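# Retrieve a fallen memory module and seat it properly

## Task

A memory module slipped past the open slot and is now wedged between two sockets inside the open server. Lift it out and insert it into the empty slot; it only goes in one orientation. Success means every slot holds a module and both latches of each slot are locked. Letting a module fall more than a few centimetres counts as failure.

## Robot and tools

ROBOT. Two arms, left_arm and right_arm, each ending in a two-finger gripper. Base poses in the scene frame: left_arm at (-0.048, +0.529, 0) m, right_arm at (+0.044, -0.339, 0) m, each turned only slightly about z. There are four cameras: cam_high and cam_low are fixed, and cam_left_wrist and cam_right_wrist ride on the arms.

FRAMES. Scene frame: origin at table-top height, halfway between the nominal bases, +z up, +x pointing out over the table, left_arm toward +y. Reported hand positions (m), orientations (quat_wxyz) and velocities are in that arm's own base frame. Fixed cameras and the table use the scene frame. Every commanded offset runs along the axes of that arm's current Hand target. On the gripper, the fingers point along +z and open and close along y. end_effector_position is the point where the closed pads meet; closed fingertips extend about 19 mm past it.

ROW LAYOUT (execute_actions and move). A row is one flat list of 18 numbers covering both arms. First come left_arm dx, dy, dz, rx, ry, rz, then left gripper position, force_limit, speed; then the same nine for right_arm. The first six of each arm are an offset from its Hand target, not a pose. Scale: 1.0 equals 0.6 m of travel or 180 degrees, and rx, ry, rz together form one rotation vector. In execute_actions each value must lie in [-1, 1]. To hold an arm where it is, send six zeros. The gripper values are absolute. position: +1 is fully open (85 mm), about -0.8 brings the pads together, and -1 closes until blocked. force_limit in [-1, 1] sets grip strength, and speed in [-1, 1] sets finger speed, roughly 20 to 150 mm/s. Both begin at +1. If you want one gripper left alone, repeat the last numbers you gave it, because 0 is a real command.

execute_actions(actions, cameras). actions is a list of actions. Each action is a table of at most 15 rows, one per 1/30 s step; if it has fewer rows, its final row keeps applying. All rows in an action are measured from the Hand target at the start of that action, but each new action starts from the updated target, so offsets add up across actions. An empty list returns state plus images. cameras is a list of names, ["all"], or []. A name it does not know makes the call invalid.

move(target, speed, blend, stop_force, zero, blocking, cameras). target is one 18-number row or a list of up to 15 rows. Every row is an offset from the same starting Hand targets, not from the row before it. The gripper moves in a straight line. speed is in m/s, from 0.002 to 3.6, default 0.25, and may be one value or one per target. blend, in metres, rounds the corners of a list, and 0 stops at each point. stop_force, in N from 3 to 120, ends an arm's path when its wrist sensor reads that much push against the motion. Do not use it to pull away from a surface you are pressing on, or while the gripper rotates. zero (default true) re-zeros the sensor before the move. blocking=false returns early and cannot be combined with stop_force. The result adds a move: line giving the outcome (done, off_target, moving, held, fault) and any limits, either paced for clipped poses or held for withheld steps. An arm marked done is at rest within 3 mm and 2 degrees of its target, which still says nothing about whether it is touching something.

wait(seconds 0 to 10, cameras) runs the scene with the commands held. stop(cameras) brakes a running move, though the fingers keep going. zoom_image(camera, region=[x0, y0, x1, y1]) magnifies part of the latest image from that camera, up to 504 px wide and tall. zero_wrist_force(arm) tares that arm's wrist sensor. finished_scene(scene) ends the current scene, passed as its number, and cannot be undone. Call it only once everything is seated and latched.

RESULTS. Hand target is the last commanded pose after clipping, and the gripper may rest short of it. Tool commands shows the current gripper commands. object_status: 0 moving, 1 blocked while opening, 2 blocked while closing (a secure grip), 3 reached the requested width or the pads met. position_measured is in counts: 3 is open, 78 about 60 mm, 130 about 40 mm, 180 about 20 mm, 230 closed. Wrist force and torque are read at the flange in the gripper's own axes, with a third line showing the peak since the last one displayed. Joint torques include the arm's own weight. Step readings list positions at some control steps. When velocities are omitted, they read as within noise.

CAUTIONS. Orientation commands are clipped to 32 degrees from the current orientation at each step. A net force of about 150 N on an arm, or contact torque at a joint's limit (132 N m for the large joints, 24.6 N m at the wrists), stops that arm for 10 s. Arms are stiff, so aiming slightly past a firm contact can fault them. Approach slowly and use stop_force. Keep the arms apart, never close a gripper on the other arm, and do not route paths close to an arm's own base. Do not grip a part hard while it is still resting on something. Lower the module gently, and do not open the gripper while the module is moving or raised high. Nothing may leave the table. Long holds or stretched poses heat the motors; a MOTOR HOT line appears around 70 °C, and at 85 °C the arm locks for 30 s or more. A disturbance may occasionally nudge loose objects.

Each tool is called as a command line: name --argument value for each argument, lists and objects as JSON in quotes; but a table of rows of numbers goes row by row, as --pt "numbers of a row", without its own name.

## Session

execute_actions --actions '[]'

Scene clock: 0.00 s.
left_arm: end_effector_position=(+0.2770, -0.1971, +0.1033) position_measured=3 object_status=3 end_effector_quat_wxyz=(-0.135, +0.593, +0.794, +0.007) | right_arm: end_effector_position=(+0.6856, +0.0899, +0.2424) position_measured=3 object_status=3 end_effector_quat_wxyz=(-0.120, +0.385, +0.908, +0.113)
Joint positions: left_arm=[-0.963 -1.669 2.23 -1.869 -1.642 0.329] | right_arm=[3.346 -2.107 -1.125 -1.552 1.895 0.994]
Joint velocities: within noise
Joint torques (N m): no reading
Wrist force (N): no reading
Wrist torque (N m): no reading
Wrist force, peak (N): no reading
Hand target: left_arm +0.2770, -0.1971, +0.1033; -0.135, +0.593, +0.794, +0.007 | right_arm +0.6856, +0.0899, +0.2424; -0.120, +0.385, +0.908, +0.113
Tool commands: left_gripper/position=+1.0 left_gripper/force_limit=+1.0 left_gripper/speed=+1.0 right_gripper/position=+1.0 right_gripper/force_limit=+1.0 right_gripper/speed=+1.0
camera_calibration:
cam_left_wrist: T_world_to_cam=[[0.939386, 0.308137, -0.15035, -0.171951], [0.326386, -0.93798, 0.116898, -0.270614], [-0.105005, -0.158884, -0.981697, 0.226091], [0, 0, 0, 1]] pos_world=[0.273593, -0.164924, 0.227734]
cam_right_wrist: T_world_to_cam=[[0.7222, 0.680603, 0.123316, -0.57659], [0.683657, -0.729466, 0.0222185, -0.39353], [0.105077, 0.0682596, -0.992119, 0.290762], [0, 0, 0, 1]] pos_world=[0.6549, 0.0855147, 0.368317]

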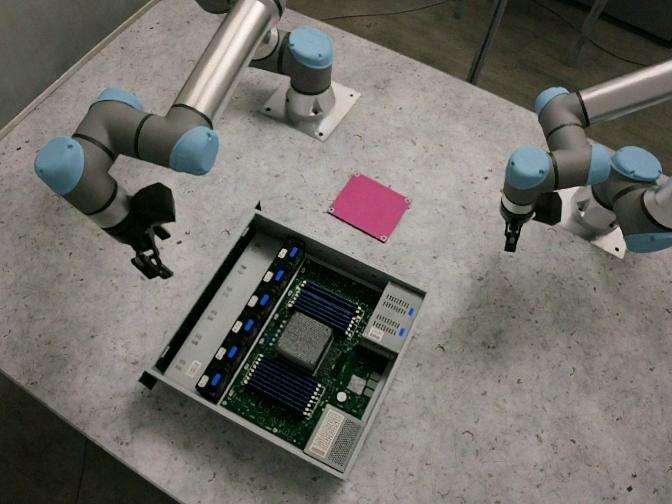

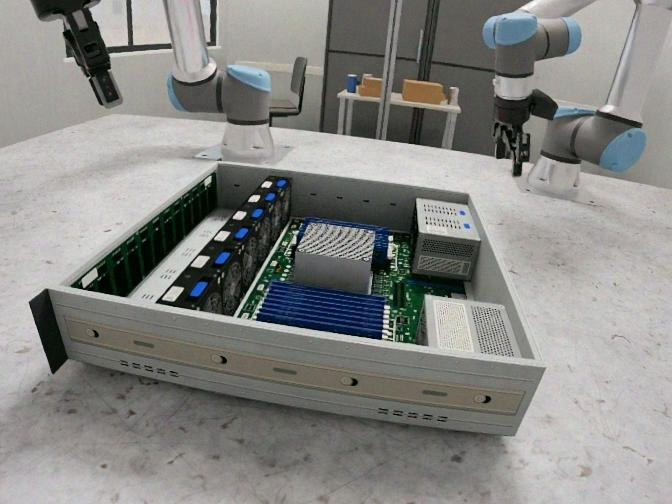

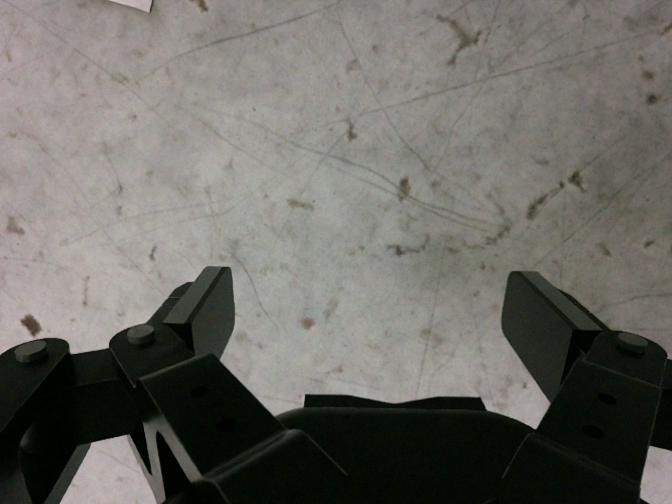

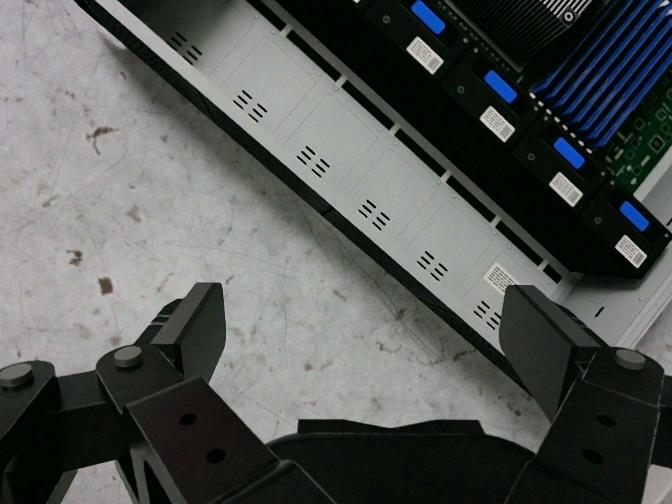

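move --target '[0,0,0,0,0,0,1,1,1, 0.3577,0.122,-0.0773,0.1346,-0.0041,-0.7468,0.3,1,0]' --speed 0.3 --cameras '["cam_right_wrist"]'

zoom_image --camera "cam_right_wrist" --region '[200, 50, 450, 300]'

Scene clock: 33.23 s.
left_arm: end_effector_position=(+0.2770, -0.1971, +0.1033) position_measured=3 object_status=3 end_effector_quat_wxyz=(-0.135, +0.593, +0.794, +0.007) | right_arm: end_effector_position=(+0.5998, +0.2698, +0.3602) position_measured=91 object_status=3 end_effector_quat_wxyz=(+0.000, +0.707, -0.707, +0.000)
Joint positions: left_arm=[-0.963 -1.669 2.23 -1.869 -1.642 0.329] | right_arm=[3.768 -1.948 -1.041 -1.723 1.571 -0.945]
Joint torques (N m): left_arm=[-0.44 -14.28 -19.43 -2.27 -0.13 0.24] | right_arm=[-4.09 32.48 30.61 0.86 1.56 -1.46]
Wrist force (N): left_arm=[0.1 -0.1 -0.1] | right_arm=[0.5 -0.2 -0.3]
Wrist torque (N m): left_arm=[0.00 -0.02 0.00] | right_arm=[0.08 -0.06 -0.14]
Wrist force, peak (N): left_arm=[0.2 -0.4 -0.3] | right_arm=[0.8 0.3 -0.5]
Hand target: left_arm +0.2770, -0.1971, +0.1033; -0.135, +0.593, +0.794, +0.007 | right_arm +0.5999, +0.2698, +0.3602; +0.000, +0.707, -0.707, +0.000
Off the commanded pose: left_arm 0.000 m, 0 deg | right_arm 0.000 m, 0 deg.
move: done
camera_calibration:
cam_right_wrist: T_world_to_cam=[[-0.999934, -0.00766485, 0.00850152, 0.60838], [-0.00443874, 0.944238, 0.329235, -0.355689], [-0.010551, 0.329175, -0.94421, 0.386031], [0, 0, 0, 1]] pos_world=[0.610834, 0.213446, 0.476428]
Images, in order (width x height): cam_right_wrist 672x504.

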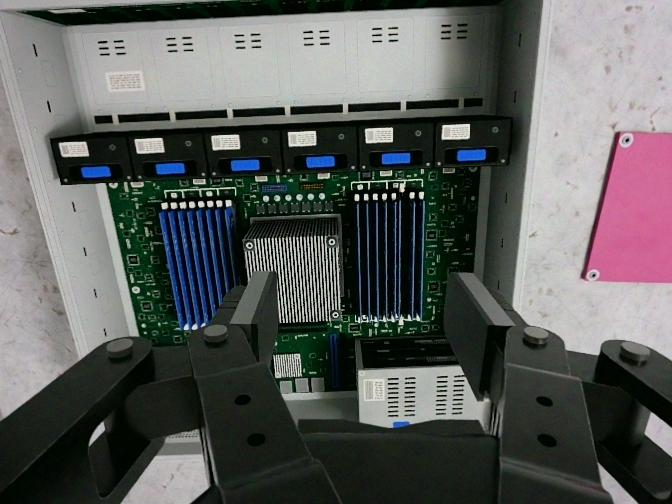

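Scaled by 2.016 from the camera's 672x504 image, which has a finer 960x720 frame.

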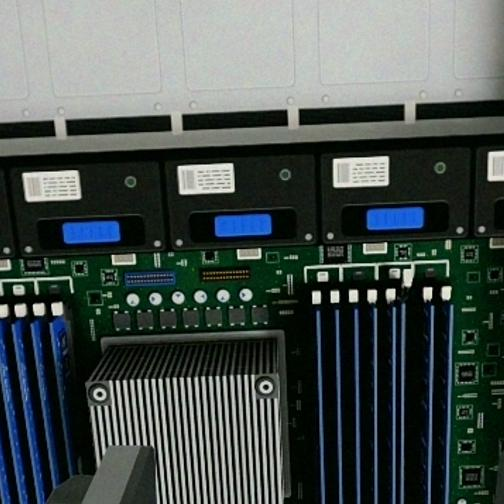

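move --target '[0,0,0,0,0,0,1,1,1, -0.1,0.0833,0.2667,0,0,0,0.3,1,0]' --speed 0.25 --cameras '["cam_right_wrist"]'

zoom_image --camera "cam_right_wrist" --region '[260, 130, 420, 280]'

zoom_image --camera "cam_right_wrist" --region '[260, 270, 420, 400]'

Scene clock: 47.47 s.
left_arm: end_effector_position=(+0.2770, -0.1971, +0.1033) position_measured=3 object_status=3 end_effector_quat_wxyz=(-0.135, +0.593, +0.794, +0.007) | right_arm: end_effector_position=(+0.5498, +0.3298, +0.2002) position_measured=91 object_status=3 end_effector_quat_wxyz=(+0.000, +0.707, -0.707, +0.000)
Joint positions: left_arm=[-0.963 -1.669 2.23 -1.869 -1.642 0.329] | right_arm=[3.891 -1.929 -1.479 -1.304 1.571 -0.822]
Joint torques (N m): left_arm=[-0.28 -13.92 -19.09 -2.25 -0.19 0.16] | right_arm=[1.52 42.58 15.03 4.46 -0.4 -1.45]
Wrist force (N): left_arm=[0.0 0.1 -0.1] | right_arm=[0.6 0.2 -0.1]
Wrist torque (N m): left_arm=[0.01 0.00 0.00] | right_arm=[0.12 -0.05 0.03]
Wrist force, peak (N): left_arm=[-0.3 0.0 0.3] | right_arm=[1.9 -1.0 -3.0]
Hand target: left_arm +0.2770, -0.1971, +0.1033; -0.135, +0.593, +0.794, +0.007 | right_arm +0.5498, +0.3299, +0.2002; +0.000, +0.707, -0.707, +0.000
Off the commanded pose: left_arm 0.000 m, 0 deg | right_arm 0.000 m, 0 deg.
move: done
camera_calibration:
cam_right_wrist: T_world_to_cam=[[-0.999933, -0.00788604, 0.00852935, 0.560253], [-0.00463978, 0.944278, 0.329116, -0.359876], [-0.0106495, 0.329055, -0.944251, 0.214842], [0, 0, 0, 1]] pos_world=[0.560833, 0.273547, 0.316527]
Images, in order (width x height): cam_right_wrist 672x504.

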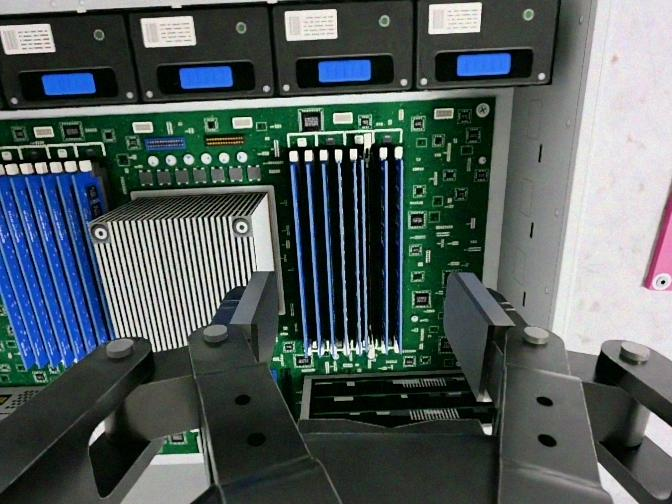

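Scaled by 3.150 from the camera's 672x504 image, which has a finer 960x720 frame.

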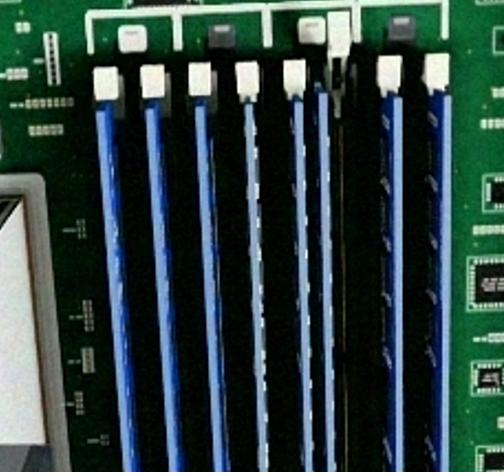

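Scaled by 3.150 from the camera's 672x504 image, which has a finer 960x720 frame.

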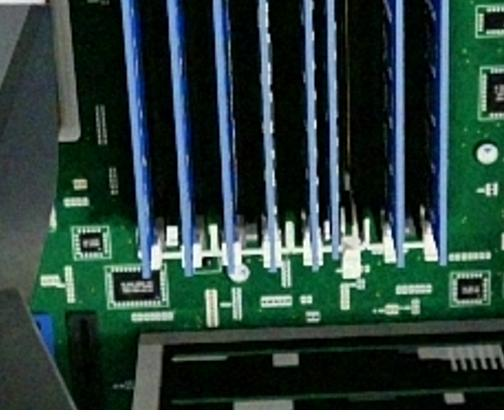

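move --pt "-0.0552 0.1282 -0.339 0 0 -0.8333 1 1 1 0 0 0 0 0 0 0.3 1 0" --pt "-0.3286 0.4375 -0.398 0.5898 0.0002 -0.6807 1 1 1 0 0 0 0 0 0 0.3 1 0" --speed 0.5 --blend '[0.02,0]' --cameras '["all"]'

zoom_image --camera "cam_left_wrist" --region '[240, 200, 440, 400]'

Scene clock: 95.77 s.
left_arm: end_effector_position=(+0.6253, -0.3453, +0.2501) position_measured=3 object_status=3 end_effector_quat_wxyz=(+0.399, +0.588, -0.571, +0.411) end_effector_velocity=(+0.000, +0.000, +0.000) end_effector_angular_velocity=(-0.002, -0.002, +0.000) | right_arm: end_effector_position=(+0.5498, +0.3299, +0.2002) position_measured=91 object_status=3 end_effector_quat_wxyz=(+0.000, +0.707, -0.707, +0.000)
Joint positions: left_arm=[-0.381 -0.967 1.651 -3.085 -2.608 -2.475] | right_arm=[3.891 -1.929 -1.479 -1.304 1.571 -0.822]
Joint velocities: left_arm=[0 0.001 0 -0.006 0 -0.003] | right_arm=[within noise]
Joint torques (N m): left_arm=[-14.75 -33.77 -23.5 -5.74 -2.81 -2.44] | right_arm=[5.51 44.71 15.01 4.73 1.58 1.1]
Wrist force (N): left_arm=[-2.1 -0.9 0.1] | right_arm=[0.5 0.3 -0.3]
Wrist torque (N m): left_arm=[-0.02 0.38 -0.23] | right_arm=[0.13 -0.02 0.03]
Wrist force, peak (N): left_arm=[-3.1 -2.1 0.5] | right_arm=[0.7 0.7 -0.3]
Hand target: left_arm +0.6253, -0.3454, +0.2501; +0.399, +0.588, -0.570, +0.411 | right_arm +0.5498, +0.3299, +0.2002; +0.000, +0.707, -0.707, +0.000
Off the commanded pose: left_arm 0.000 m, 0 deg | right_arm 0.000 m, 0 deg.
move: done
camera_calibration:
cam_left_wrist: T_world_to_cam=[[-0.999253, -0.037438, 0.00959857, 0.621456], [-0.0314194, 0.642261, -0.765842, 0.449833], [0.0225068, -0.765572, -0.642957, 0.00929598], [0, 0, 0, 1]] pos_world=[0.634916, -0.258527, 0.344513]
cam_right_wrist: T_world_to_cam=[[-0.999933, -0.00788672, 0.00852917, 0.560254], [-0.00463912, 0.944236, 0.329237, -0.359871], [-0.0106501, 0.329175, -0.944209, 0.214702], [0, 0, 0, 1]] pos_world=[0.560833, 0.273547, 0.316428]

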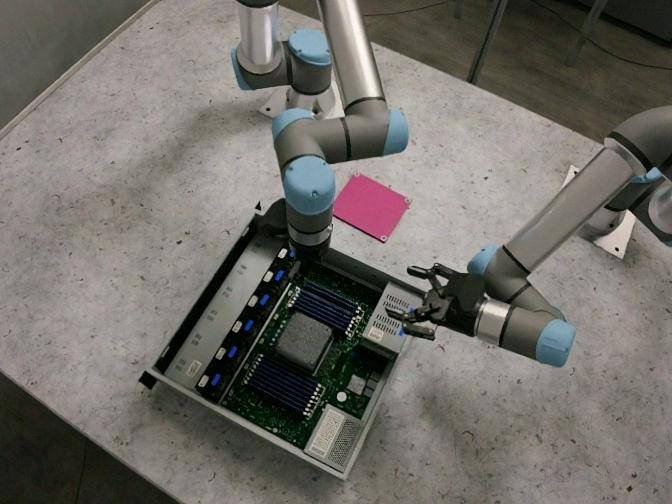

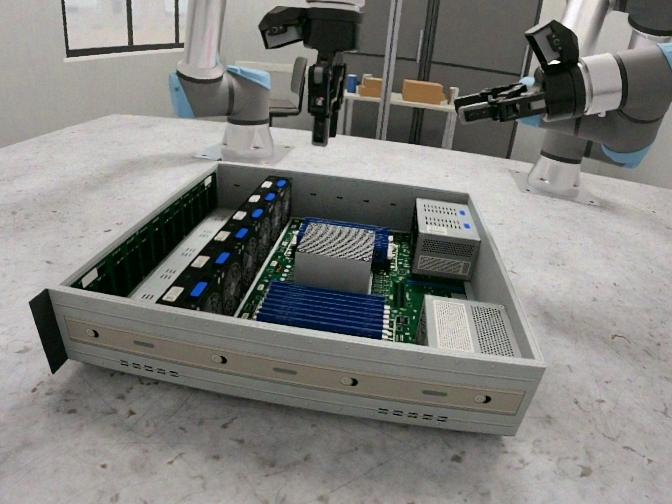

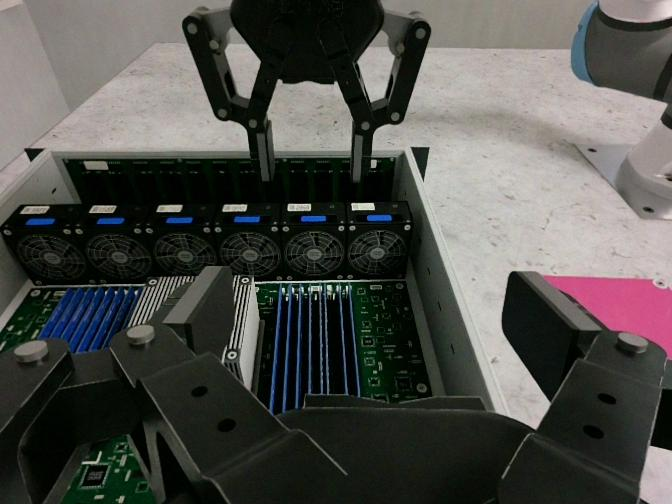

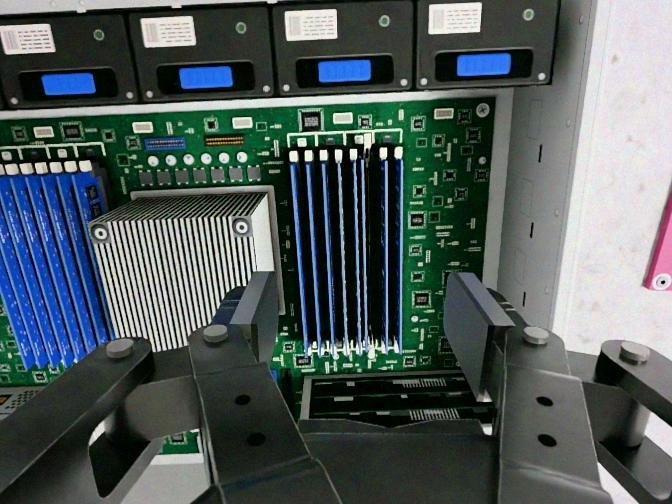

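Scaled by 2.520 from the camera's 672x504 image, which has a finer 960x720 frame.

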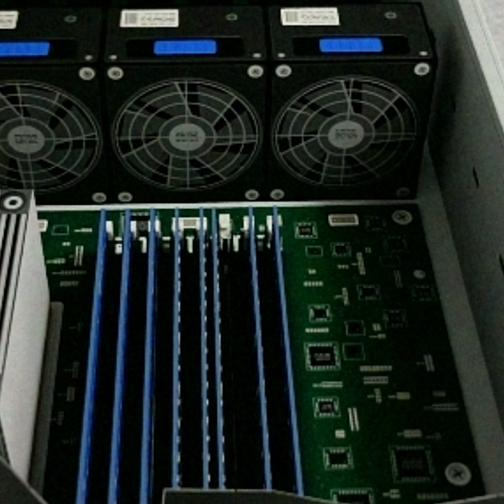

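move --target '[0,0,0,0,0,0,1,1,1, -0.07,0.0215,0.18,0,0,-0.0164,-1,-1,0]' --speed 0.15 --cameras '["cam_left_wrist","cam_right_wrist"]'

zoom_image --camera "cam_left_wrist" --region '[290, 280, 390, 380]'

zoom_image --camera "cam_right_wrist" --region '[290, 180, 430, 320]'

zoom_image --camera "cam_right_wrist" --region '[270, 20, 430, 180]'

Scene clock: 135.53 s.
left_arm: end_effector_position=(+0.6253, -0.3454, +0.2501) position_measured=3 object_status=3 end_effector_quat_wxyz=(+0.399, +0.588, -0.570, +0.411) | right_arm: end_effector_position=(+0.5368, +0.3719, +0.0923) position_measured=232 object_status=3 end_effector_quat_wxyz=(+0.000, +0.725, -0.688, +0.000)
Joint positions: left_arm=[-0.381 -0.967 1.651 -3.085 -2.608 -2.476] | right_arm=[3.953 -2.051 -1.596 -1.064 1.571 -0.812]
Joint torques (N m): left_arm=[-13.57 -38.34 -24.01 -0.14 -2.72 2.39] | right_arm=[-4.72 38.65 25.45 2.67 -1.54 -0.39]
Wrist force (N): left_arm=[-2.2 -1.1 -0.1] | right_arm=[0.5 0.0 0.0]
Wrist torque (N m): left_arm=[-0.07 0.39 -0.10] | right_arm=[0.08 -0.06 -0.17]
Wrist force, peak (N): left_arm=[-2.4 -1.2 0.1] | right_arm=[1.3 0.1 -2.6]
Hand target: left_arm +0.6253, -0.3454, +0.2501; +0.399, +0.588, -0.570, +0.411 | right_arm +0.5369, +0.3719, +0.0922; +0.000, +0.725, -0.688, +0.000
Off the commanded pose: left_arm 0.000 m, 0 deg | right_arm 0.000 m, 0 deg.
move: done
camera_calibration:
cam_left_wrist: T_world_to_cam=[[-0.999255, -0.037361, 0.00966834, 0.621453], [-0.031422, 0.642213, -0.765882, 0.449836], [0.022405, -0.765615, -0.642909, 0.00933251], [0, 0, 0, 1]] pos_world=[0.634915, -0.258527, 0.344513]
cam_right_wrist: T_world_to_cam=[[-0.998203, -0.0593193, 0.00851146, 0.566765], [-0.0532205, 0.942795, 0.329099, -0.337509], [-0.0275465, 0.328054, -0.944257, 0.108315], [0, 0, 0, 1]] pos_world=[0.550767, 0.316288, 0.208527]
Images, in order (width x height): cam_left_wrist 672x504, cam_right_wrist 672x504.

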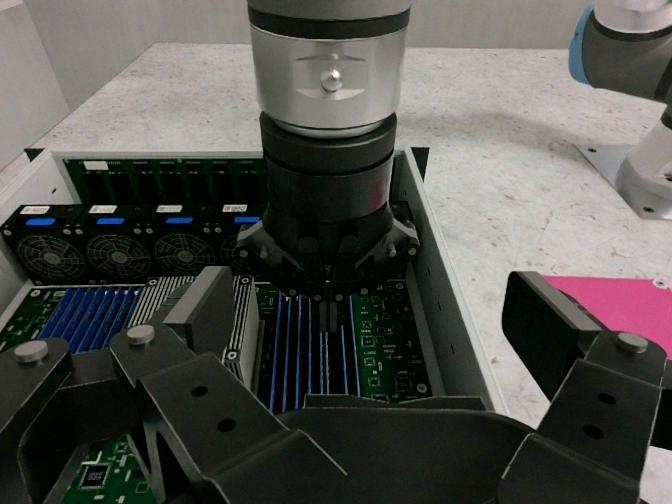

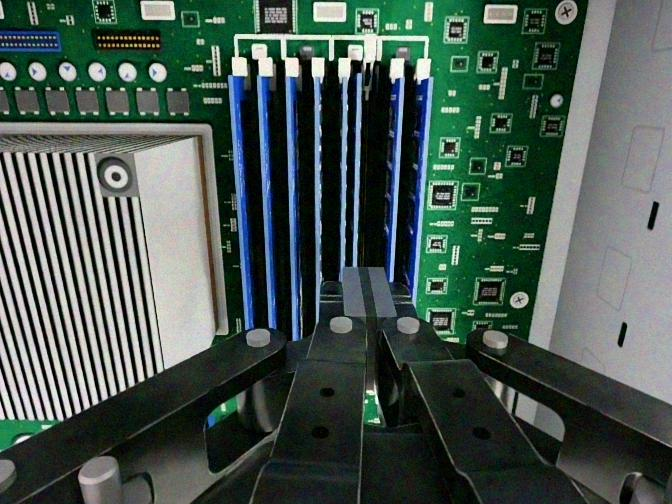

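Scaled by 5.040 from the camera's 672x504 image, which has a finer 960x720 frame.

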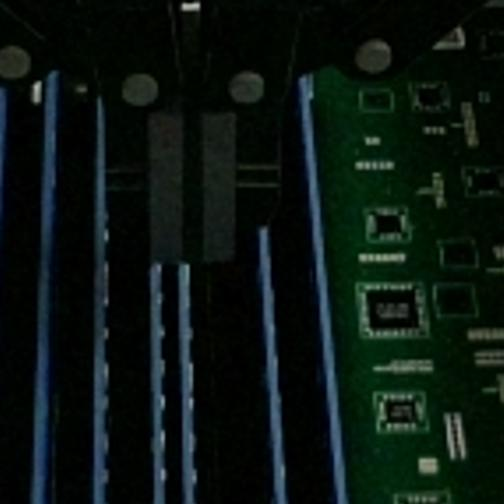

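Scaled by 3.600 from the camera's 672x504 image, which has a finer 960x720 frame.

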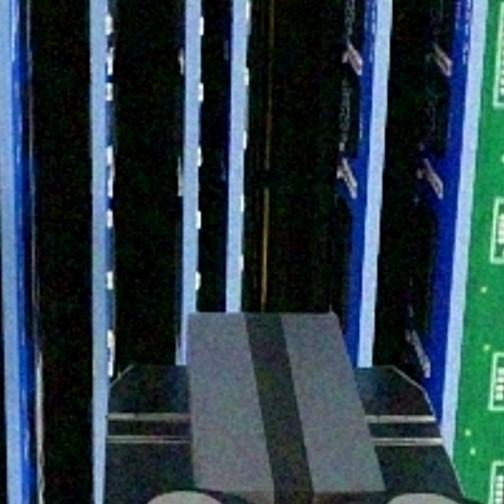

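Scaled by 3.150 from the camera's 672x504 image, which has a finer 960x720 frame.

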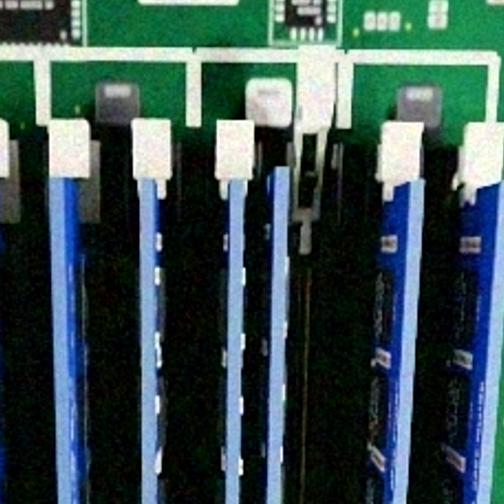

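move --target '[0,0,0,0,0,0,1,1,1, 0,0.0027,0.022,0,0,0,-1,-1,0]' --speed 0.04 --stop_force 5

move --target '[0,0,0,0,0,0,1,1,1, 0,0,0.018,0,0,0,-1,-1,0]' --speed 0.005 --stop_force 3 --cameras '["cam_left_wrist","cam_right_wrist"]'

zoom_image --camera "cam_left_wrist" --region '[290, 280, 390, 380]'

zoom_image --camera "cam_right_wrist" --region '[290, 180, 430, 320]'

Scene clock: 171.73 s.
left_arm: end_effector_position=(+0.6253, -0.3454, +0.2501) position_measured=3 object_status=3 end_effector_quat_wxyz=(+0.399, +0.588, -0.570, +0.411) | right_arm: end_effector_position=(+0.5352, +0.3719, +0.0790) position_measured=232 object_status=3 end_effector_quat_wxyz=(+0.000, +0.725, -0.688, +0.000)
Joint positions: left_arm=[-0.381 -0.967 1.651 -3.085 -2.608 -2.476] | right_arm=[3.955 -2.064 -1.615 -1.033 1.571 -0.81]
Joint torques (N m): left_arm=[-9.98 -47.19 -22.06 -0.09 -2.8 2.39] | right_arm=[-0.98 48.78 27.3 0.5 -1.37 -0.92]
Wrist force (N): left_arm=[-2.1 -1.0 0.1] | right_arm=[0.7 0.4 -0.1]
Wrist torque (N m): left_arm=[-0.04 0.40 -0.10] | right_arm=[0.10 -0.11 -0.16]
Wrist force, peak (N): left_arm=[-2.5 -0.9 0.1] | right_arm=[0.9 0.2 0.2]
Hand target: left_arm +0.6253, -0.3454, +0.2501; +0.399, +0.588, -0.570, +0.411 | right_arm +0.5353, +0.3719, +0.0790; +0.000, +0.725, -0.688, +0.000
Off the commanded pose: left_arm 0.000 m, 0 deg | right_arm 0.000 m, 0 deg.
move: done

Scene clock: 174.57 s.
left_arm: end_effector_position=(+0.6253, -0.3454, +0.2501) position_measured=3 object_status=3 end_effector_quat_wxyz=(+0.399, +0.588, -0.570, +0.411) | right_arm: end_effector_position=(+0.5353, +0.3719, +0.0699) position_measured=232 object_status=3 end_effector_quat_wxyz=(+0.000, +0.725, -0.688, +0.000)
Joint positions: left_arm=[-0.381 -0.967 1.651 -3.085 -2.608 -2.476] | right_arm=[3.955 -2.075 -1.624 -1.012 1.571 -0.81]
Joint torques (N m): left_arm=[-6.63 -47.35 -21.81 -0.16 -2.68 2.34] | right_arm=[-2.08 43.65 23.62 0.03 1.89 -0.93]
Wrist force (N): left_arm=[-2.4 -0.8 0.2] | right_arm=[1.4 0.0 -6.6]
Wrist torque (N m): left_arm=[-0.01 0.42 -0.10] | right_arm=[0.05 -0.08 -0.14]
Wrist force, peak (N): left_arm=[-2.4 -1.1 -0.1] | right_arm=[4.9 0.4 -13.3]
Hand target: left_arm +0.6253, -0.3454, +0.2501; +0.399, +0.588, -0.570, +0.411 | right_arm +0.5353, +0.3719, +0.0699; +0.000, +0.725, -0.688, +0.000 (not the last commanded pose)
Off the commanded pose: left_arm 0.000 m, 0 deg | right_arm 0.002 m, 0 deg.
move: contact (right_arm)
camera_calibration:
cam_left_wrist: T_world_to_cam=[[-0.999255, -0.0373603, 0.00966868, 0.621453], [-0.03142, 0.642155, -0.765931, 0.449836], [0.0224066, -0.765664, -0.64285, 0.0092988], [0, 0, 0, 1]] pos_world=[0.634915, -0.258527, 0.344513]
cam_right_wrist: T_world_to_cam=[[-0.998203, -0.0593183, 0.00850643, 0.565353], [-0.0532176, 0.942753, 0.329219, -0.330138], [-0.0275482, 0.328175, -0.944215, 0.0871084], [0, 0, 0, 1]] pos_world=[0.549167, 0.316188, 0.186128]
Images, in order (width x height): cam_left_wrist 672x504, cam_right_wrist 672x504.

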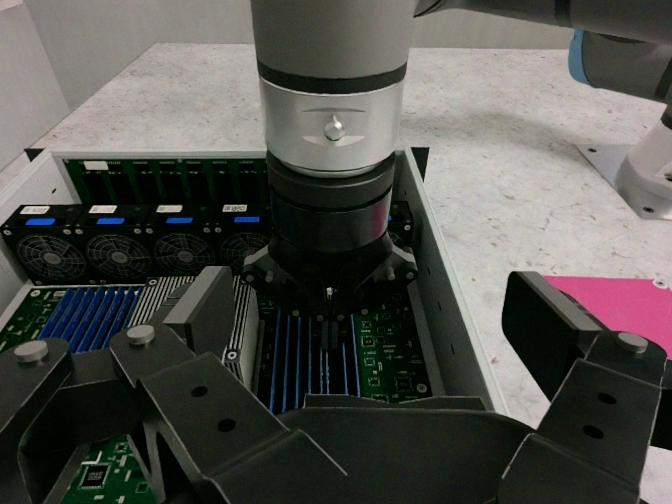

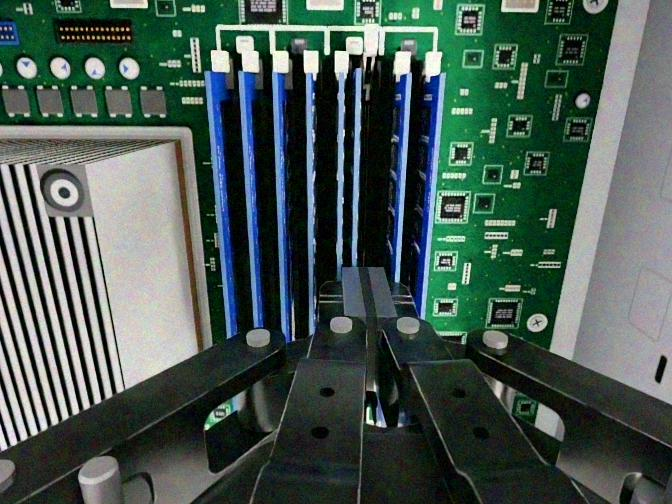

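Scaled by 5.040 from the camera's 672x504 image, which has a finer 960x720 frame.

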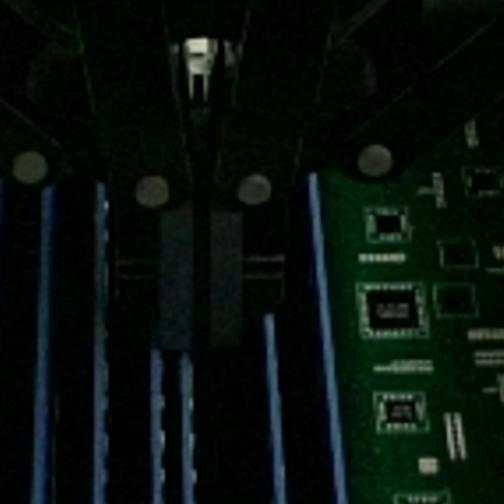

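Scaled by 3.600 from the camera's 672x504 image, which has a finer 960x720 frame.

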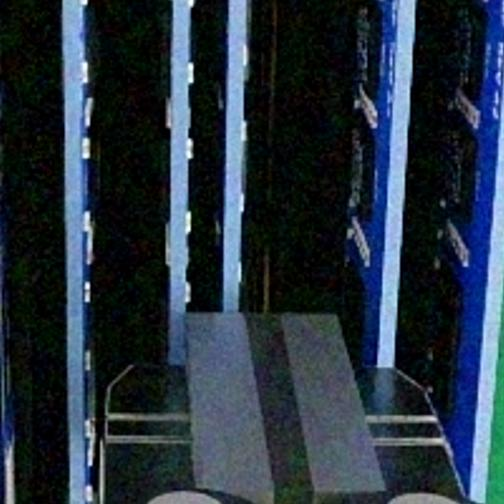

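move --target '[0,0,0,0,0,0,1,1,1, 0,0.005,0,0,0,0,-1,-1,0]' --speed 0.01 --cameras '["cam_left_wrist","cam_right_wrist"]'

zoom_image --camera "cam_left_wrist" --region '[290, 280, 390, 380]'

zoom_image --camera "cam_right_wrist" --region '[290, 180, 430, 320]'

Scene clock: 183.50 s.
left_arm: end_effector_position=(+0.6253, -0.3454, +0.2501) position_measured=3 object_status=3 end_effector_quat_wxyz=(+0.399, +0.588, -0.570, +0.411) | right_arm: end_effector_position=(+0.5322, +0.3717, +0.0699) position_measured=232 object_status=3 end_effector_quat_wxyz=(+0.000, +0.725, -0.688, +0.000)
Joint positions: left_arm=[-0.381 -0.967 1.651 -3.085 -2.608 -2.476] | right_arm=[3.958 -2.07 -1.633 -1.009 1.571 -0.807]
Joint torques (N m): left_arm=[-3.68 -47.59 -20.18 -0.17 -2.71 2.42] | right_arm=[4.85 39.86 20 3.89 -0.04 1.47]
Wrist force (N): left_arm=[-1.9 -0.8 -0.1] | right_arm=[0.5 -0.5 -2.8]
Wrist torque (N m): left_arm=[-0.02 0.38 -0.10] | right_arm=[0.05 -0.06 -0.15]
Wrist force, peak (N): left_arm=[-2.6 -1.0 0.1] | right_arm=[1.7 0.3 -8.2]
Hand target: left_arm +0.6253, -0.3454, +0.2501; +0.399, +0.588, -0.570, +0.411 | right_arm +0.5323, +0.3717, +0.0699; +0.000, +0.725, -0.688, +0.000
Off the commanded pose: left_arm 0.000 m, 0 deg | right_arm 0.000 m, 0 deg.
move: done
camera_calibration:
cam_left_wrist: T_world_to_cam=[[-0.999255, -0.0373603, 0.00966868, 0.621453], [-0.03142, 0.642155, -0.765931, 0.449836], [0.0224066, -0.765664, -0.64285, 0.0092988], [0, 0, 0, 1]] pos_world=[0.634915, -0.258527, 0.344513]
cam_right_wrist: T_world_to_cam=[[-0.998203, -0.0593163, 0.00850084, 0.562247], [-0.053215, 0.942722, 0.329308, -0.330123], [-0.0275473, 0.328264, -0.944184, 0.0870547], [0, 0, 0, 1]] pos_world=[0.546067, 0.315988, 0.186128]
Images, in order (width x height): cam_left_wrist 672x504, cam_right_wrist 672x504.

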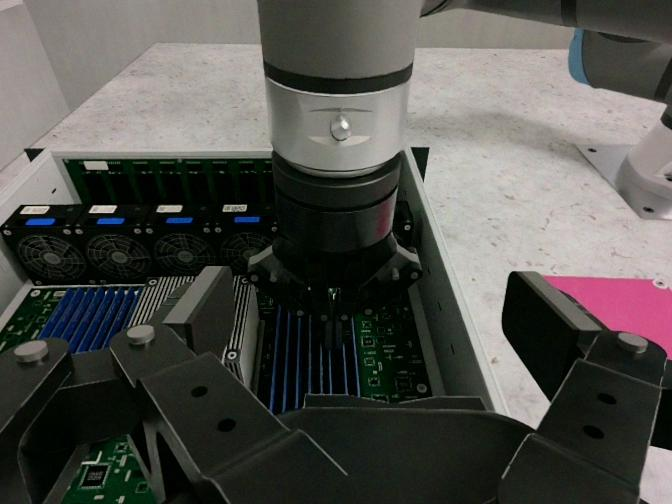

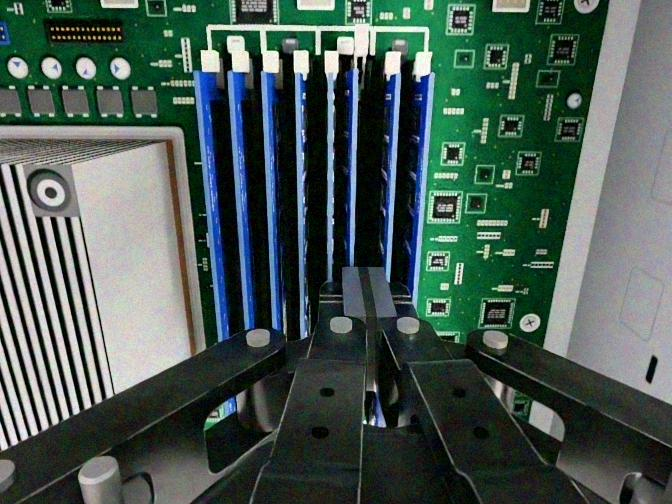

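Scaled by 5.040 from the camera's 672x504 image, which has a finer 960x720 frame.

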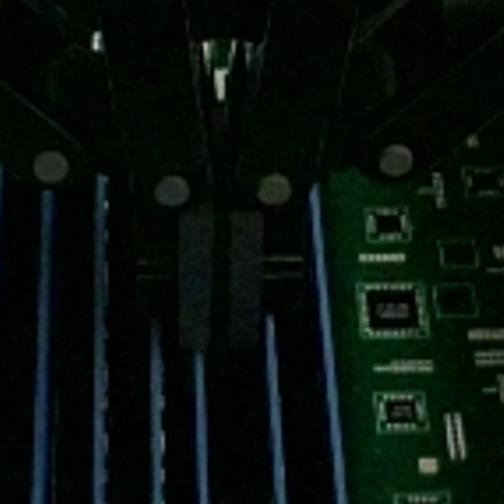

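Scaled by 3.600 from the camera's 672x504 image, which has a finer 960x720 frame.

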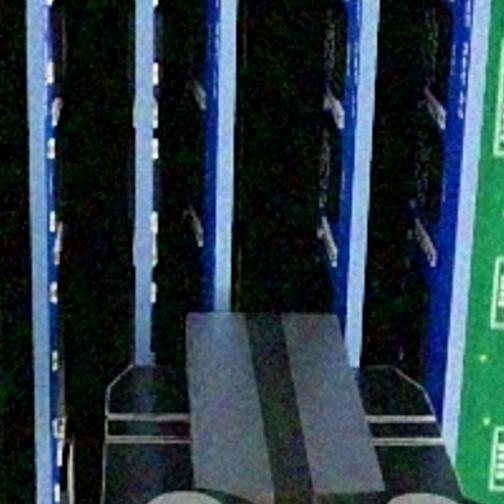

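move --pt "0 0 0 0 0 0 1 1 1 0 0 -0.008 0 0 0 -1 -1 0" --pt "0 0 0 0 0 0 1 1 1 0 -0.0042 -0.008 0 0 0 -1 -1 0" --speed 0.02 --cameras '["cam_left_wrist","cam_right_wrist"]'

zoom_image --camera "cam_left_wrist" --region '[290, 280, 390, 380]'

zoom_image --camera "cam_right_wrist" --region '[290, 180, 430, 320]'

Scene clock: 198.20 s.
left_arm: end_effector_position=(+0.6253, -0.3454, +0.2501) position_measured=3 object_status=3 end_effector_quat_wxyz=(+0.399, +0.588, -0.570, +0.411) | right_arm: end_effector_position=(+0.5349, +0.3718, +0.0747) position_measured=232 object_status=3 end_effector_quat_wxyz=(+0.000, +0.725, -0.688, +0.000)
Joint positions: left_arm=[-0.381 -0.967 1.651 -3.085 -2.608 -2.476] | right_arm=[3.955 -2.069 -1.621 -1.022 1.571 -0.81]
Joint torques (N m): left_arm=[-0.04 -47.15 -19.1 -0.21 -2.66 2.29] | right_arm=[5.44 47.92 11.36 2.44 -1.37 0.27]
Wrist force (N): left_arm=[-2.3 -0.9 -0.2] | right_arm=[0.5 -0.1 0.0]
Wrist torque (N m): left_arm=[-0.04 0.43 -0.10] | right_arm=[0.02 -0.08 -0.02]
Wrist force, peak (N): left_arm=[-2.5 -1.2 0.1] | right_arm=[1.8 0.0 -4.0]
Hand target: left_arm +0.6253, -0.3454, +0.2501; +0.399, +0.588, -0.570, +0.411 | right_arm +0.5348, +0.3718, +0.0747; +0.000, +0.725, -0.688, +0.000
Off the commanded pose: left_arm 0.000 m, 0 deg | right_arm 0.000 m, 0 deg.
move: done
camera_calibration:
cam_left_wrist: T_world_to_cam=[[-0.999255, -0.0373603, 0.00966868, 0.621453], [-0.03142, 0.642155, -0.765931, 0.449836], [0.0224066, -0.765664, -0.64285, 0.0092988], [0, 0, 0, 1]] pos_world=[0.634915, -0.258527, 0.344513]
cam_right_wrist: T_world_to_cam=[[-0.998198, -0.0594122, 0.00847319, 0.564945], [-0.0533173, 0.942747, 0.32922, -0.331684], [-0.0275478, 0.328175, -0.944215, 0.0916294], [0, 0, 0, 1]] pos_world=[0.548767, 0.316188, 0.190928]
Images, in order (width x height): cam_left_wrist 672x504, cam_right_wrist 672x504.

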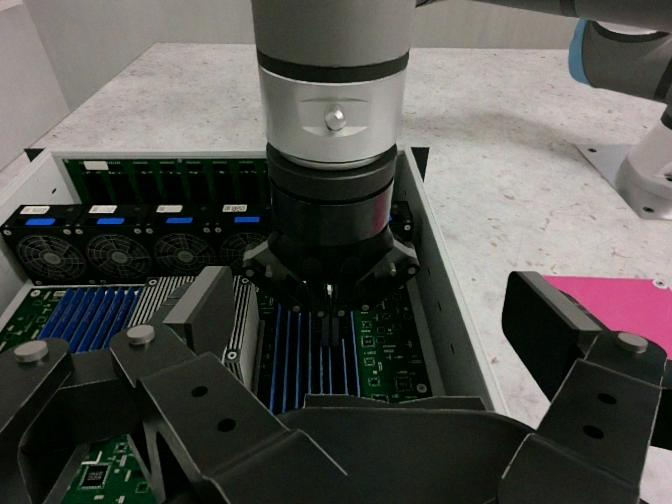

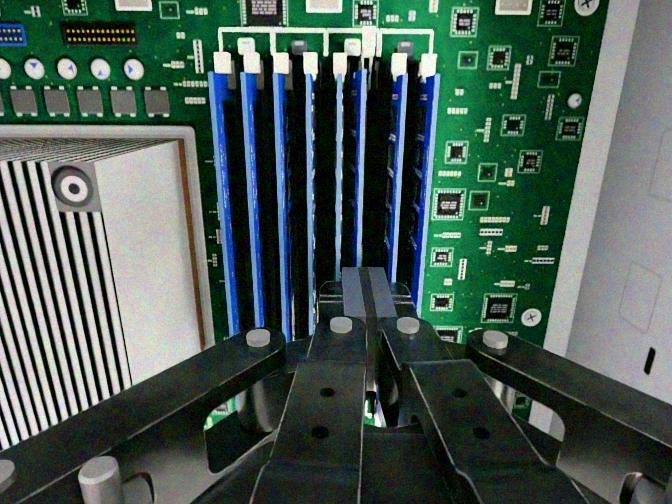

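Scaled by 5.040 from the camera's 672x504 image, which has a finer 960x720 frame.

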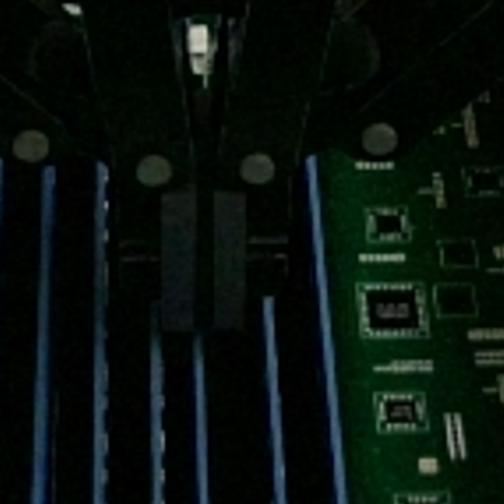

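Scaled by 3.600 from the camera's 672x504 image, which has a finer 960x720 frame.

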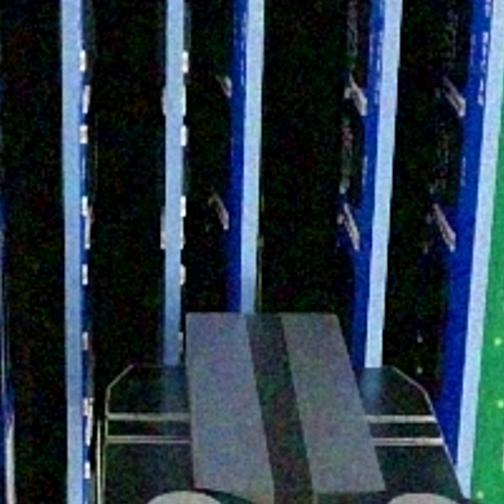

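move --target '[0,0,0,0,0,0,1,1,1, 0,0,0.018,0,0,0,-1,-1,0]' --speed 0.006 --stop_force 3

move --target '[0,0,0,0,0,0,1,1,1, 0,0.0047,0,0,0,0,-1,-1,0]' --speed 0.01

move --target '[0,0,0,0,0,0,1,1,1, 0,0,-0.015,0,0,0,-1,-1,0]' --speed 0.02 --cameras '["cam_left_wrist","cam_right_wrist"]'

zoom_image --camera "cam_left_wrist" --region '[290, 280, 390, 380]'

zoom_image --camera "cam_right_wrist" --region '[290, 180, 430, 320]'

Scene clock: 207.63 s.
left_arm: end_effector_position=(+0.6253, -0.3454, +0.2501) position_measured=3 object_status=3 end_effector_quat_wxyz=(+0.399, +0.588, -0.570, +0.411) | right_arm: end_effector_position=(+0.5348, +0.3718, +0.0698) position_measured=232 object_status=3 end_effector_quat_wxyz=(+0.000, +0.725, -0.688, +0.000)
Joint positions: left_arm=[-0.381 -0.967 1.651 -3.085 -2.608 -2.476] | right_arm=[3.955 -2.075 -1.626 -1.011 1.571 -0.81]
Joint torques (N m): left_arm=[4.27 -47.55 -17.49 -0.21 -2.73 2.42] | right_arm=[7.56 44.5 24.94 0.19 -0.37 1.47]
Wrist force (N): left_arm=[-2.3 -0.8 0.0] | right_arm=[1.0 0.4 -5.6]
Wrist torque (N m): left_arm=[-0.01 0.42 -0.10] | right_arm=[0.02 -0.06 -0.02]
Wrist force, peak (N): left_arm=[-2.5 -1.1 0.0] | right_arm=[3.1 0.9 -11.0]
Hand target: left_arm +0.6253, -0.3454, +0.2501; +0.399, +0.588, -0.570, +0.411 | right_arm +0.5348, +0.3718, +0.0698; +0.000, +0.725, -0.688, +0.000 (not the last commanded pose)
Off the commanded pose: left_arm 0.000 m, 0 deg | right_arm 0.006 m, 0 deg.
move: contact (right_arm)

Scene clock: 208.33 s.
left_arm: end_effector_position=(+0.6253, -0.3454, +0.2501) position_measured=3 object_status=3 end_effector_quat_wxyz=(+0.399, +0.588, -0.570, +0.411) | right_arm: end_effector_position=(+0.5319, +0.3717, +0.0698) position_measured=232 object_status=3 end_effector_quat_wxyz=(+0.000, +0.725, -0.688, +0.000)
Joint positions: left_arm=[-0.381 -0.967 1.651 -3.085 -2.608 -2.476] | right_arm=[3.958 -2.07 -1.634 -1.008 1.571 -0.807]
Joint torques (N m): left_arm=[5.32 -47.18 -17.82 -0.17 -2.74 2.4] | right_arm=[4.99 37.23 19.08 3.24 -0.38 1.56]
Wrist force (N): left_arm=[-2.1 -0.9 0.0] | right_arm=[0.6 -1.2 -5.5]
Wrist torque (N m): left_arm=[-0.03 0.39 -0.09] | right_arm=[0.11 -0.08 -0.15]
Wrist force, peak (N): left_arm=[-2.4 -1.1 0.1] | right_arm=[0.7 -1.2 -5.7]
Hand target: left_arm +0.6253, -0.3454, +0.2501; +0.399, +0.588, -0.570, +0.411 | right_arm +0.5320, +0.3717, +0.0698; +0.000, +0.725, -0.688, +0.000
Off the commanded pose: left_arm 0.000 m, 0 deg | right_arm 0.000 m, 0 deg.
move: done

Scene clock: 209.07 s.
left_arm: end_effector_position=(+0.6253, -0.3454, +0.2501) position_measured=3 object_status=3 end_effector_quat_wxyz=(+0.399, +0.588, -0.570, +0.411) | right_arm: end_effector_position=(+0.5320, +0.3717, +0.0790) position_measured=232 object_status=3 end_effector_quat_wxyz=(+0.000, +0.725, -0.688, +0.000)
Joint positions: left_arm=[-0.381 -0.967 1.651 -3.085 -2.608 -2.476] | right_arm=[3.958 -2.059 -1.624 -1.029 1.571 -0.807]
Joint torques (N m): left_arm=[5.58 -47.19 -17.99 -0.14 -2.69 2.42] | right_arm=[-3.26 32.76 16.31 4.57 -0.57 -1.34]
Wrist force (N): left_arm=[-2.4 -0.9 -0.3] | right_arm=[0.7 0.2 0.0]
Wrist torque (N m): left_arm=[-0.02 0.42 -0.10] | right_arm=[0.08 -0.11 -0.16]
Wrist force, peak (N): left_arm=[-2.5 -0.9 -0.2] | right_arm=[0.4 -1.4 -3.9]
Hand target: left_arm +0.6253, -0.3454, +0.2501; +0.399, +0.588, -0.570, +0.411 | right_arm +0.5320, +0.3717, +0.0788; +0.000, +0.725, -0.688, +0.000
Off the commanded pose: left_arm 0.000 m, 0 deg | right_arm 0.000 m, 0 deg.
move: done
camera_calibration:
cam_left_wrist: T_world_to_cam=[[-0.999255, -0.0373603, 0.00966868, 0.621453], [-0.03142, 0.642155, -0.765931, 0.449836], [0.0224066, -0.765664, -0.64285, 0.0092988], [0, 0, 0, 1]] pos_world=[0.634915, -0.258527, 0.344513]
cam_right_wrist: T_world_to_cam=[[-0.9982, -0.0593838, 0.00837112, 0.562014], [-0.0533214, 0.942717, 0.329304, -0.33307], [-0.0274469, 0.328265, -0.944187, 0.0955868], [0, 0, 0, 1]] pos_world=[0.545867, 0.315988, 0.195228]
Images, in order (width x height): cam_left_wrist 672x504, cam_right_wrist 672x504.

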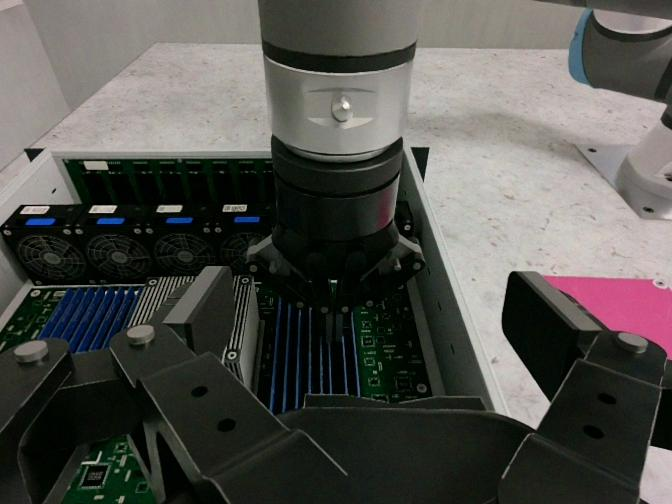

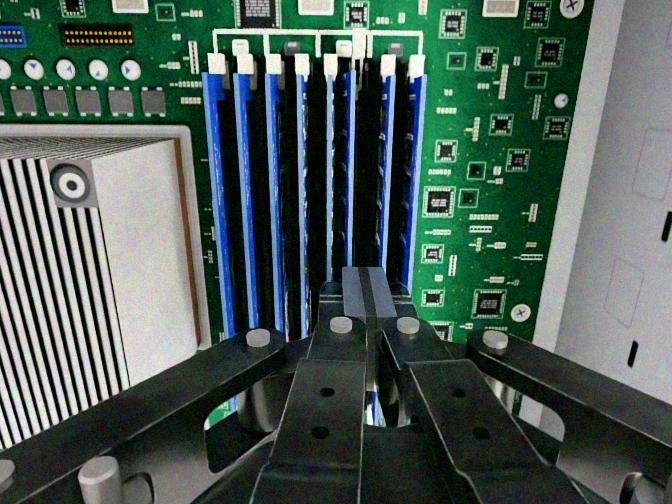

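Scaled by 5.040 from the camera's 672x504 image, which has a finer 960x720 frame.

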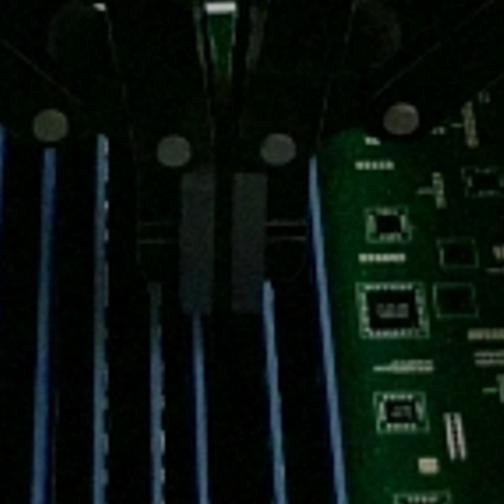

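Scaled by 3.600 from the camera's 672x504 image, which has a finer 960x720 frame.

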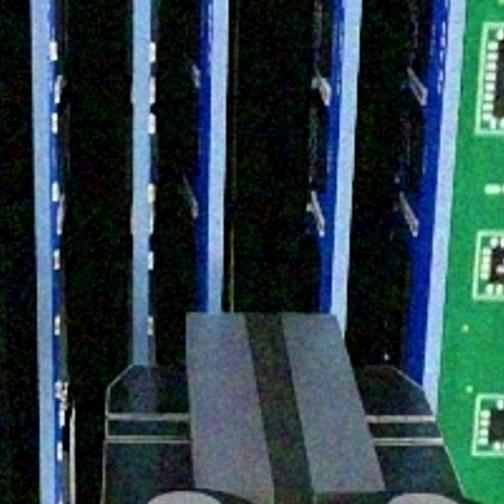

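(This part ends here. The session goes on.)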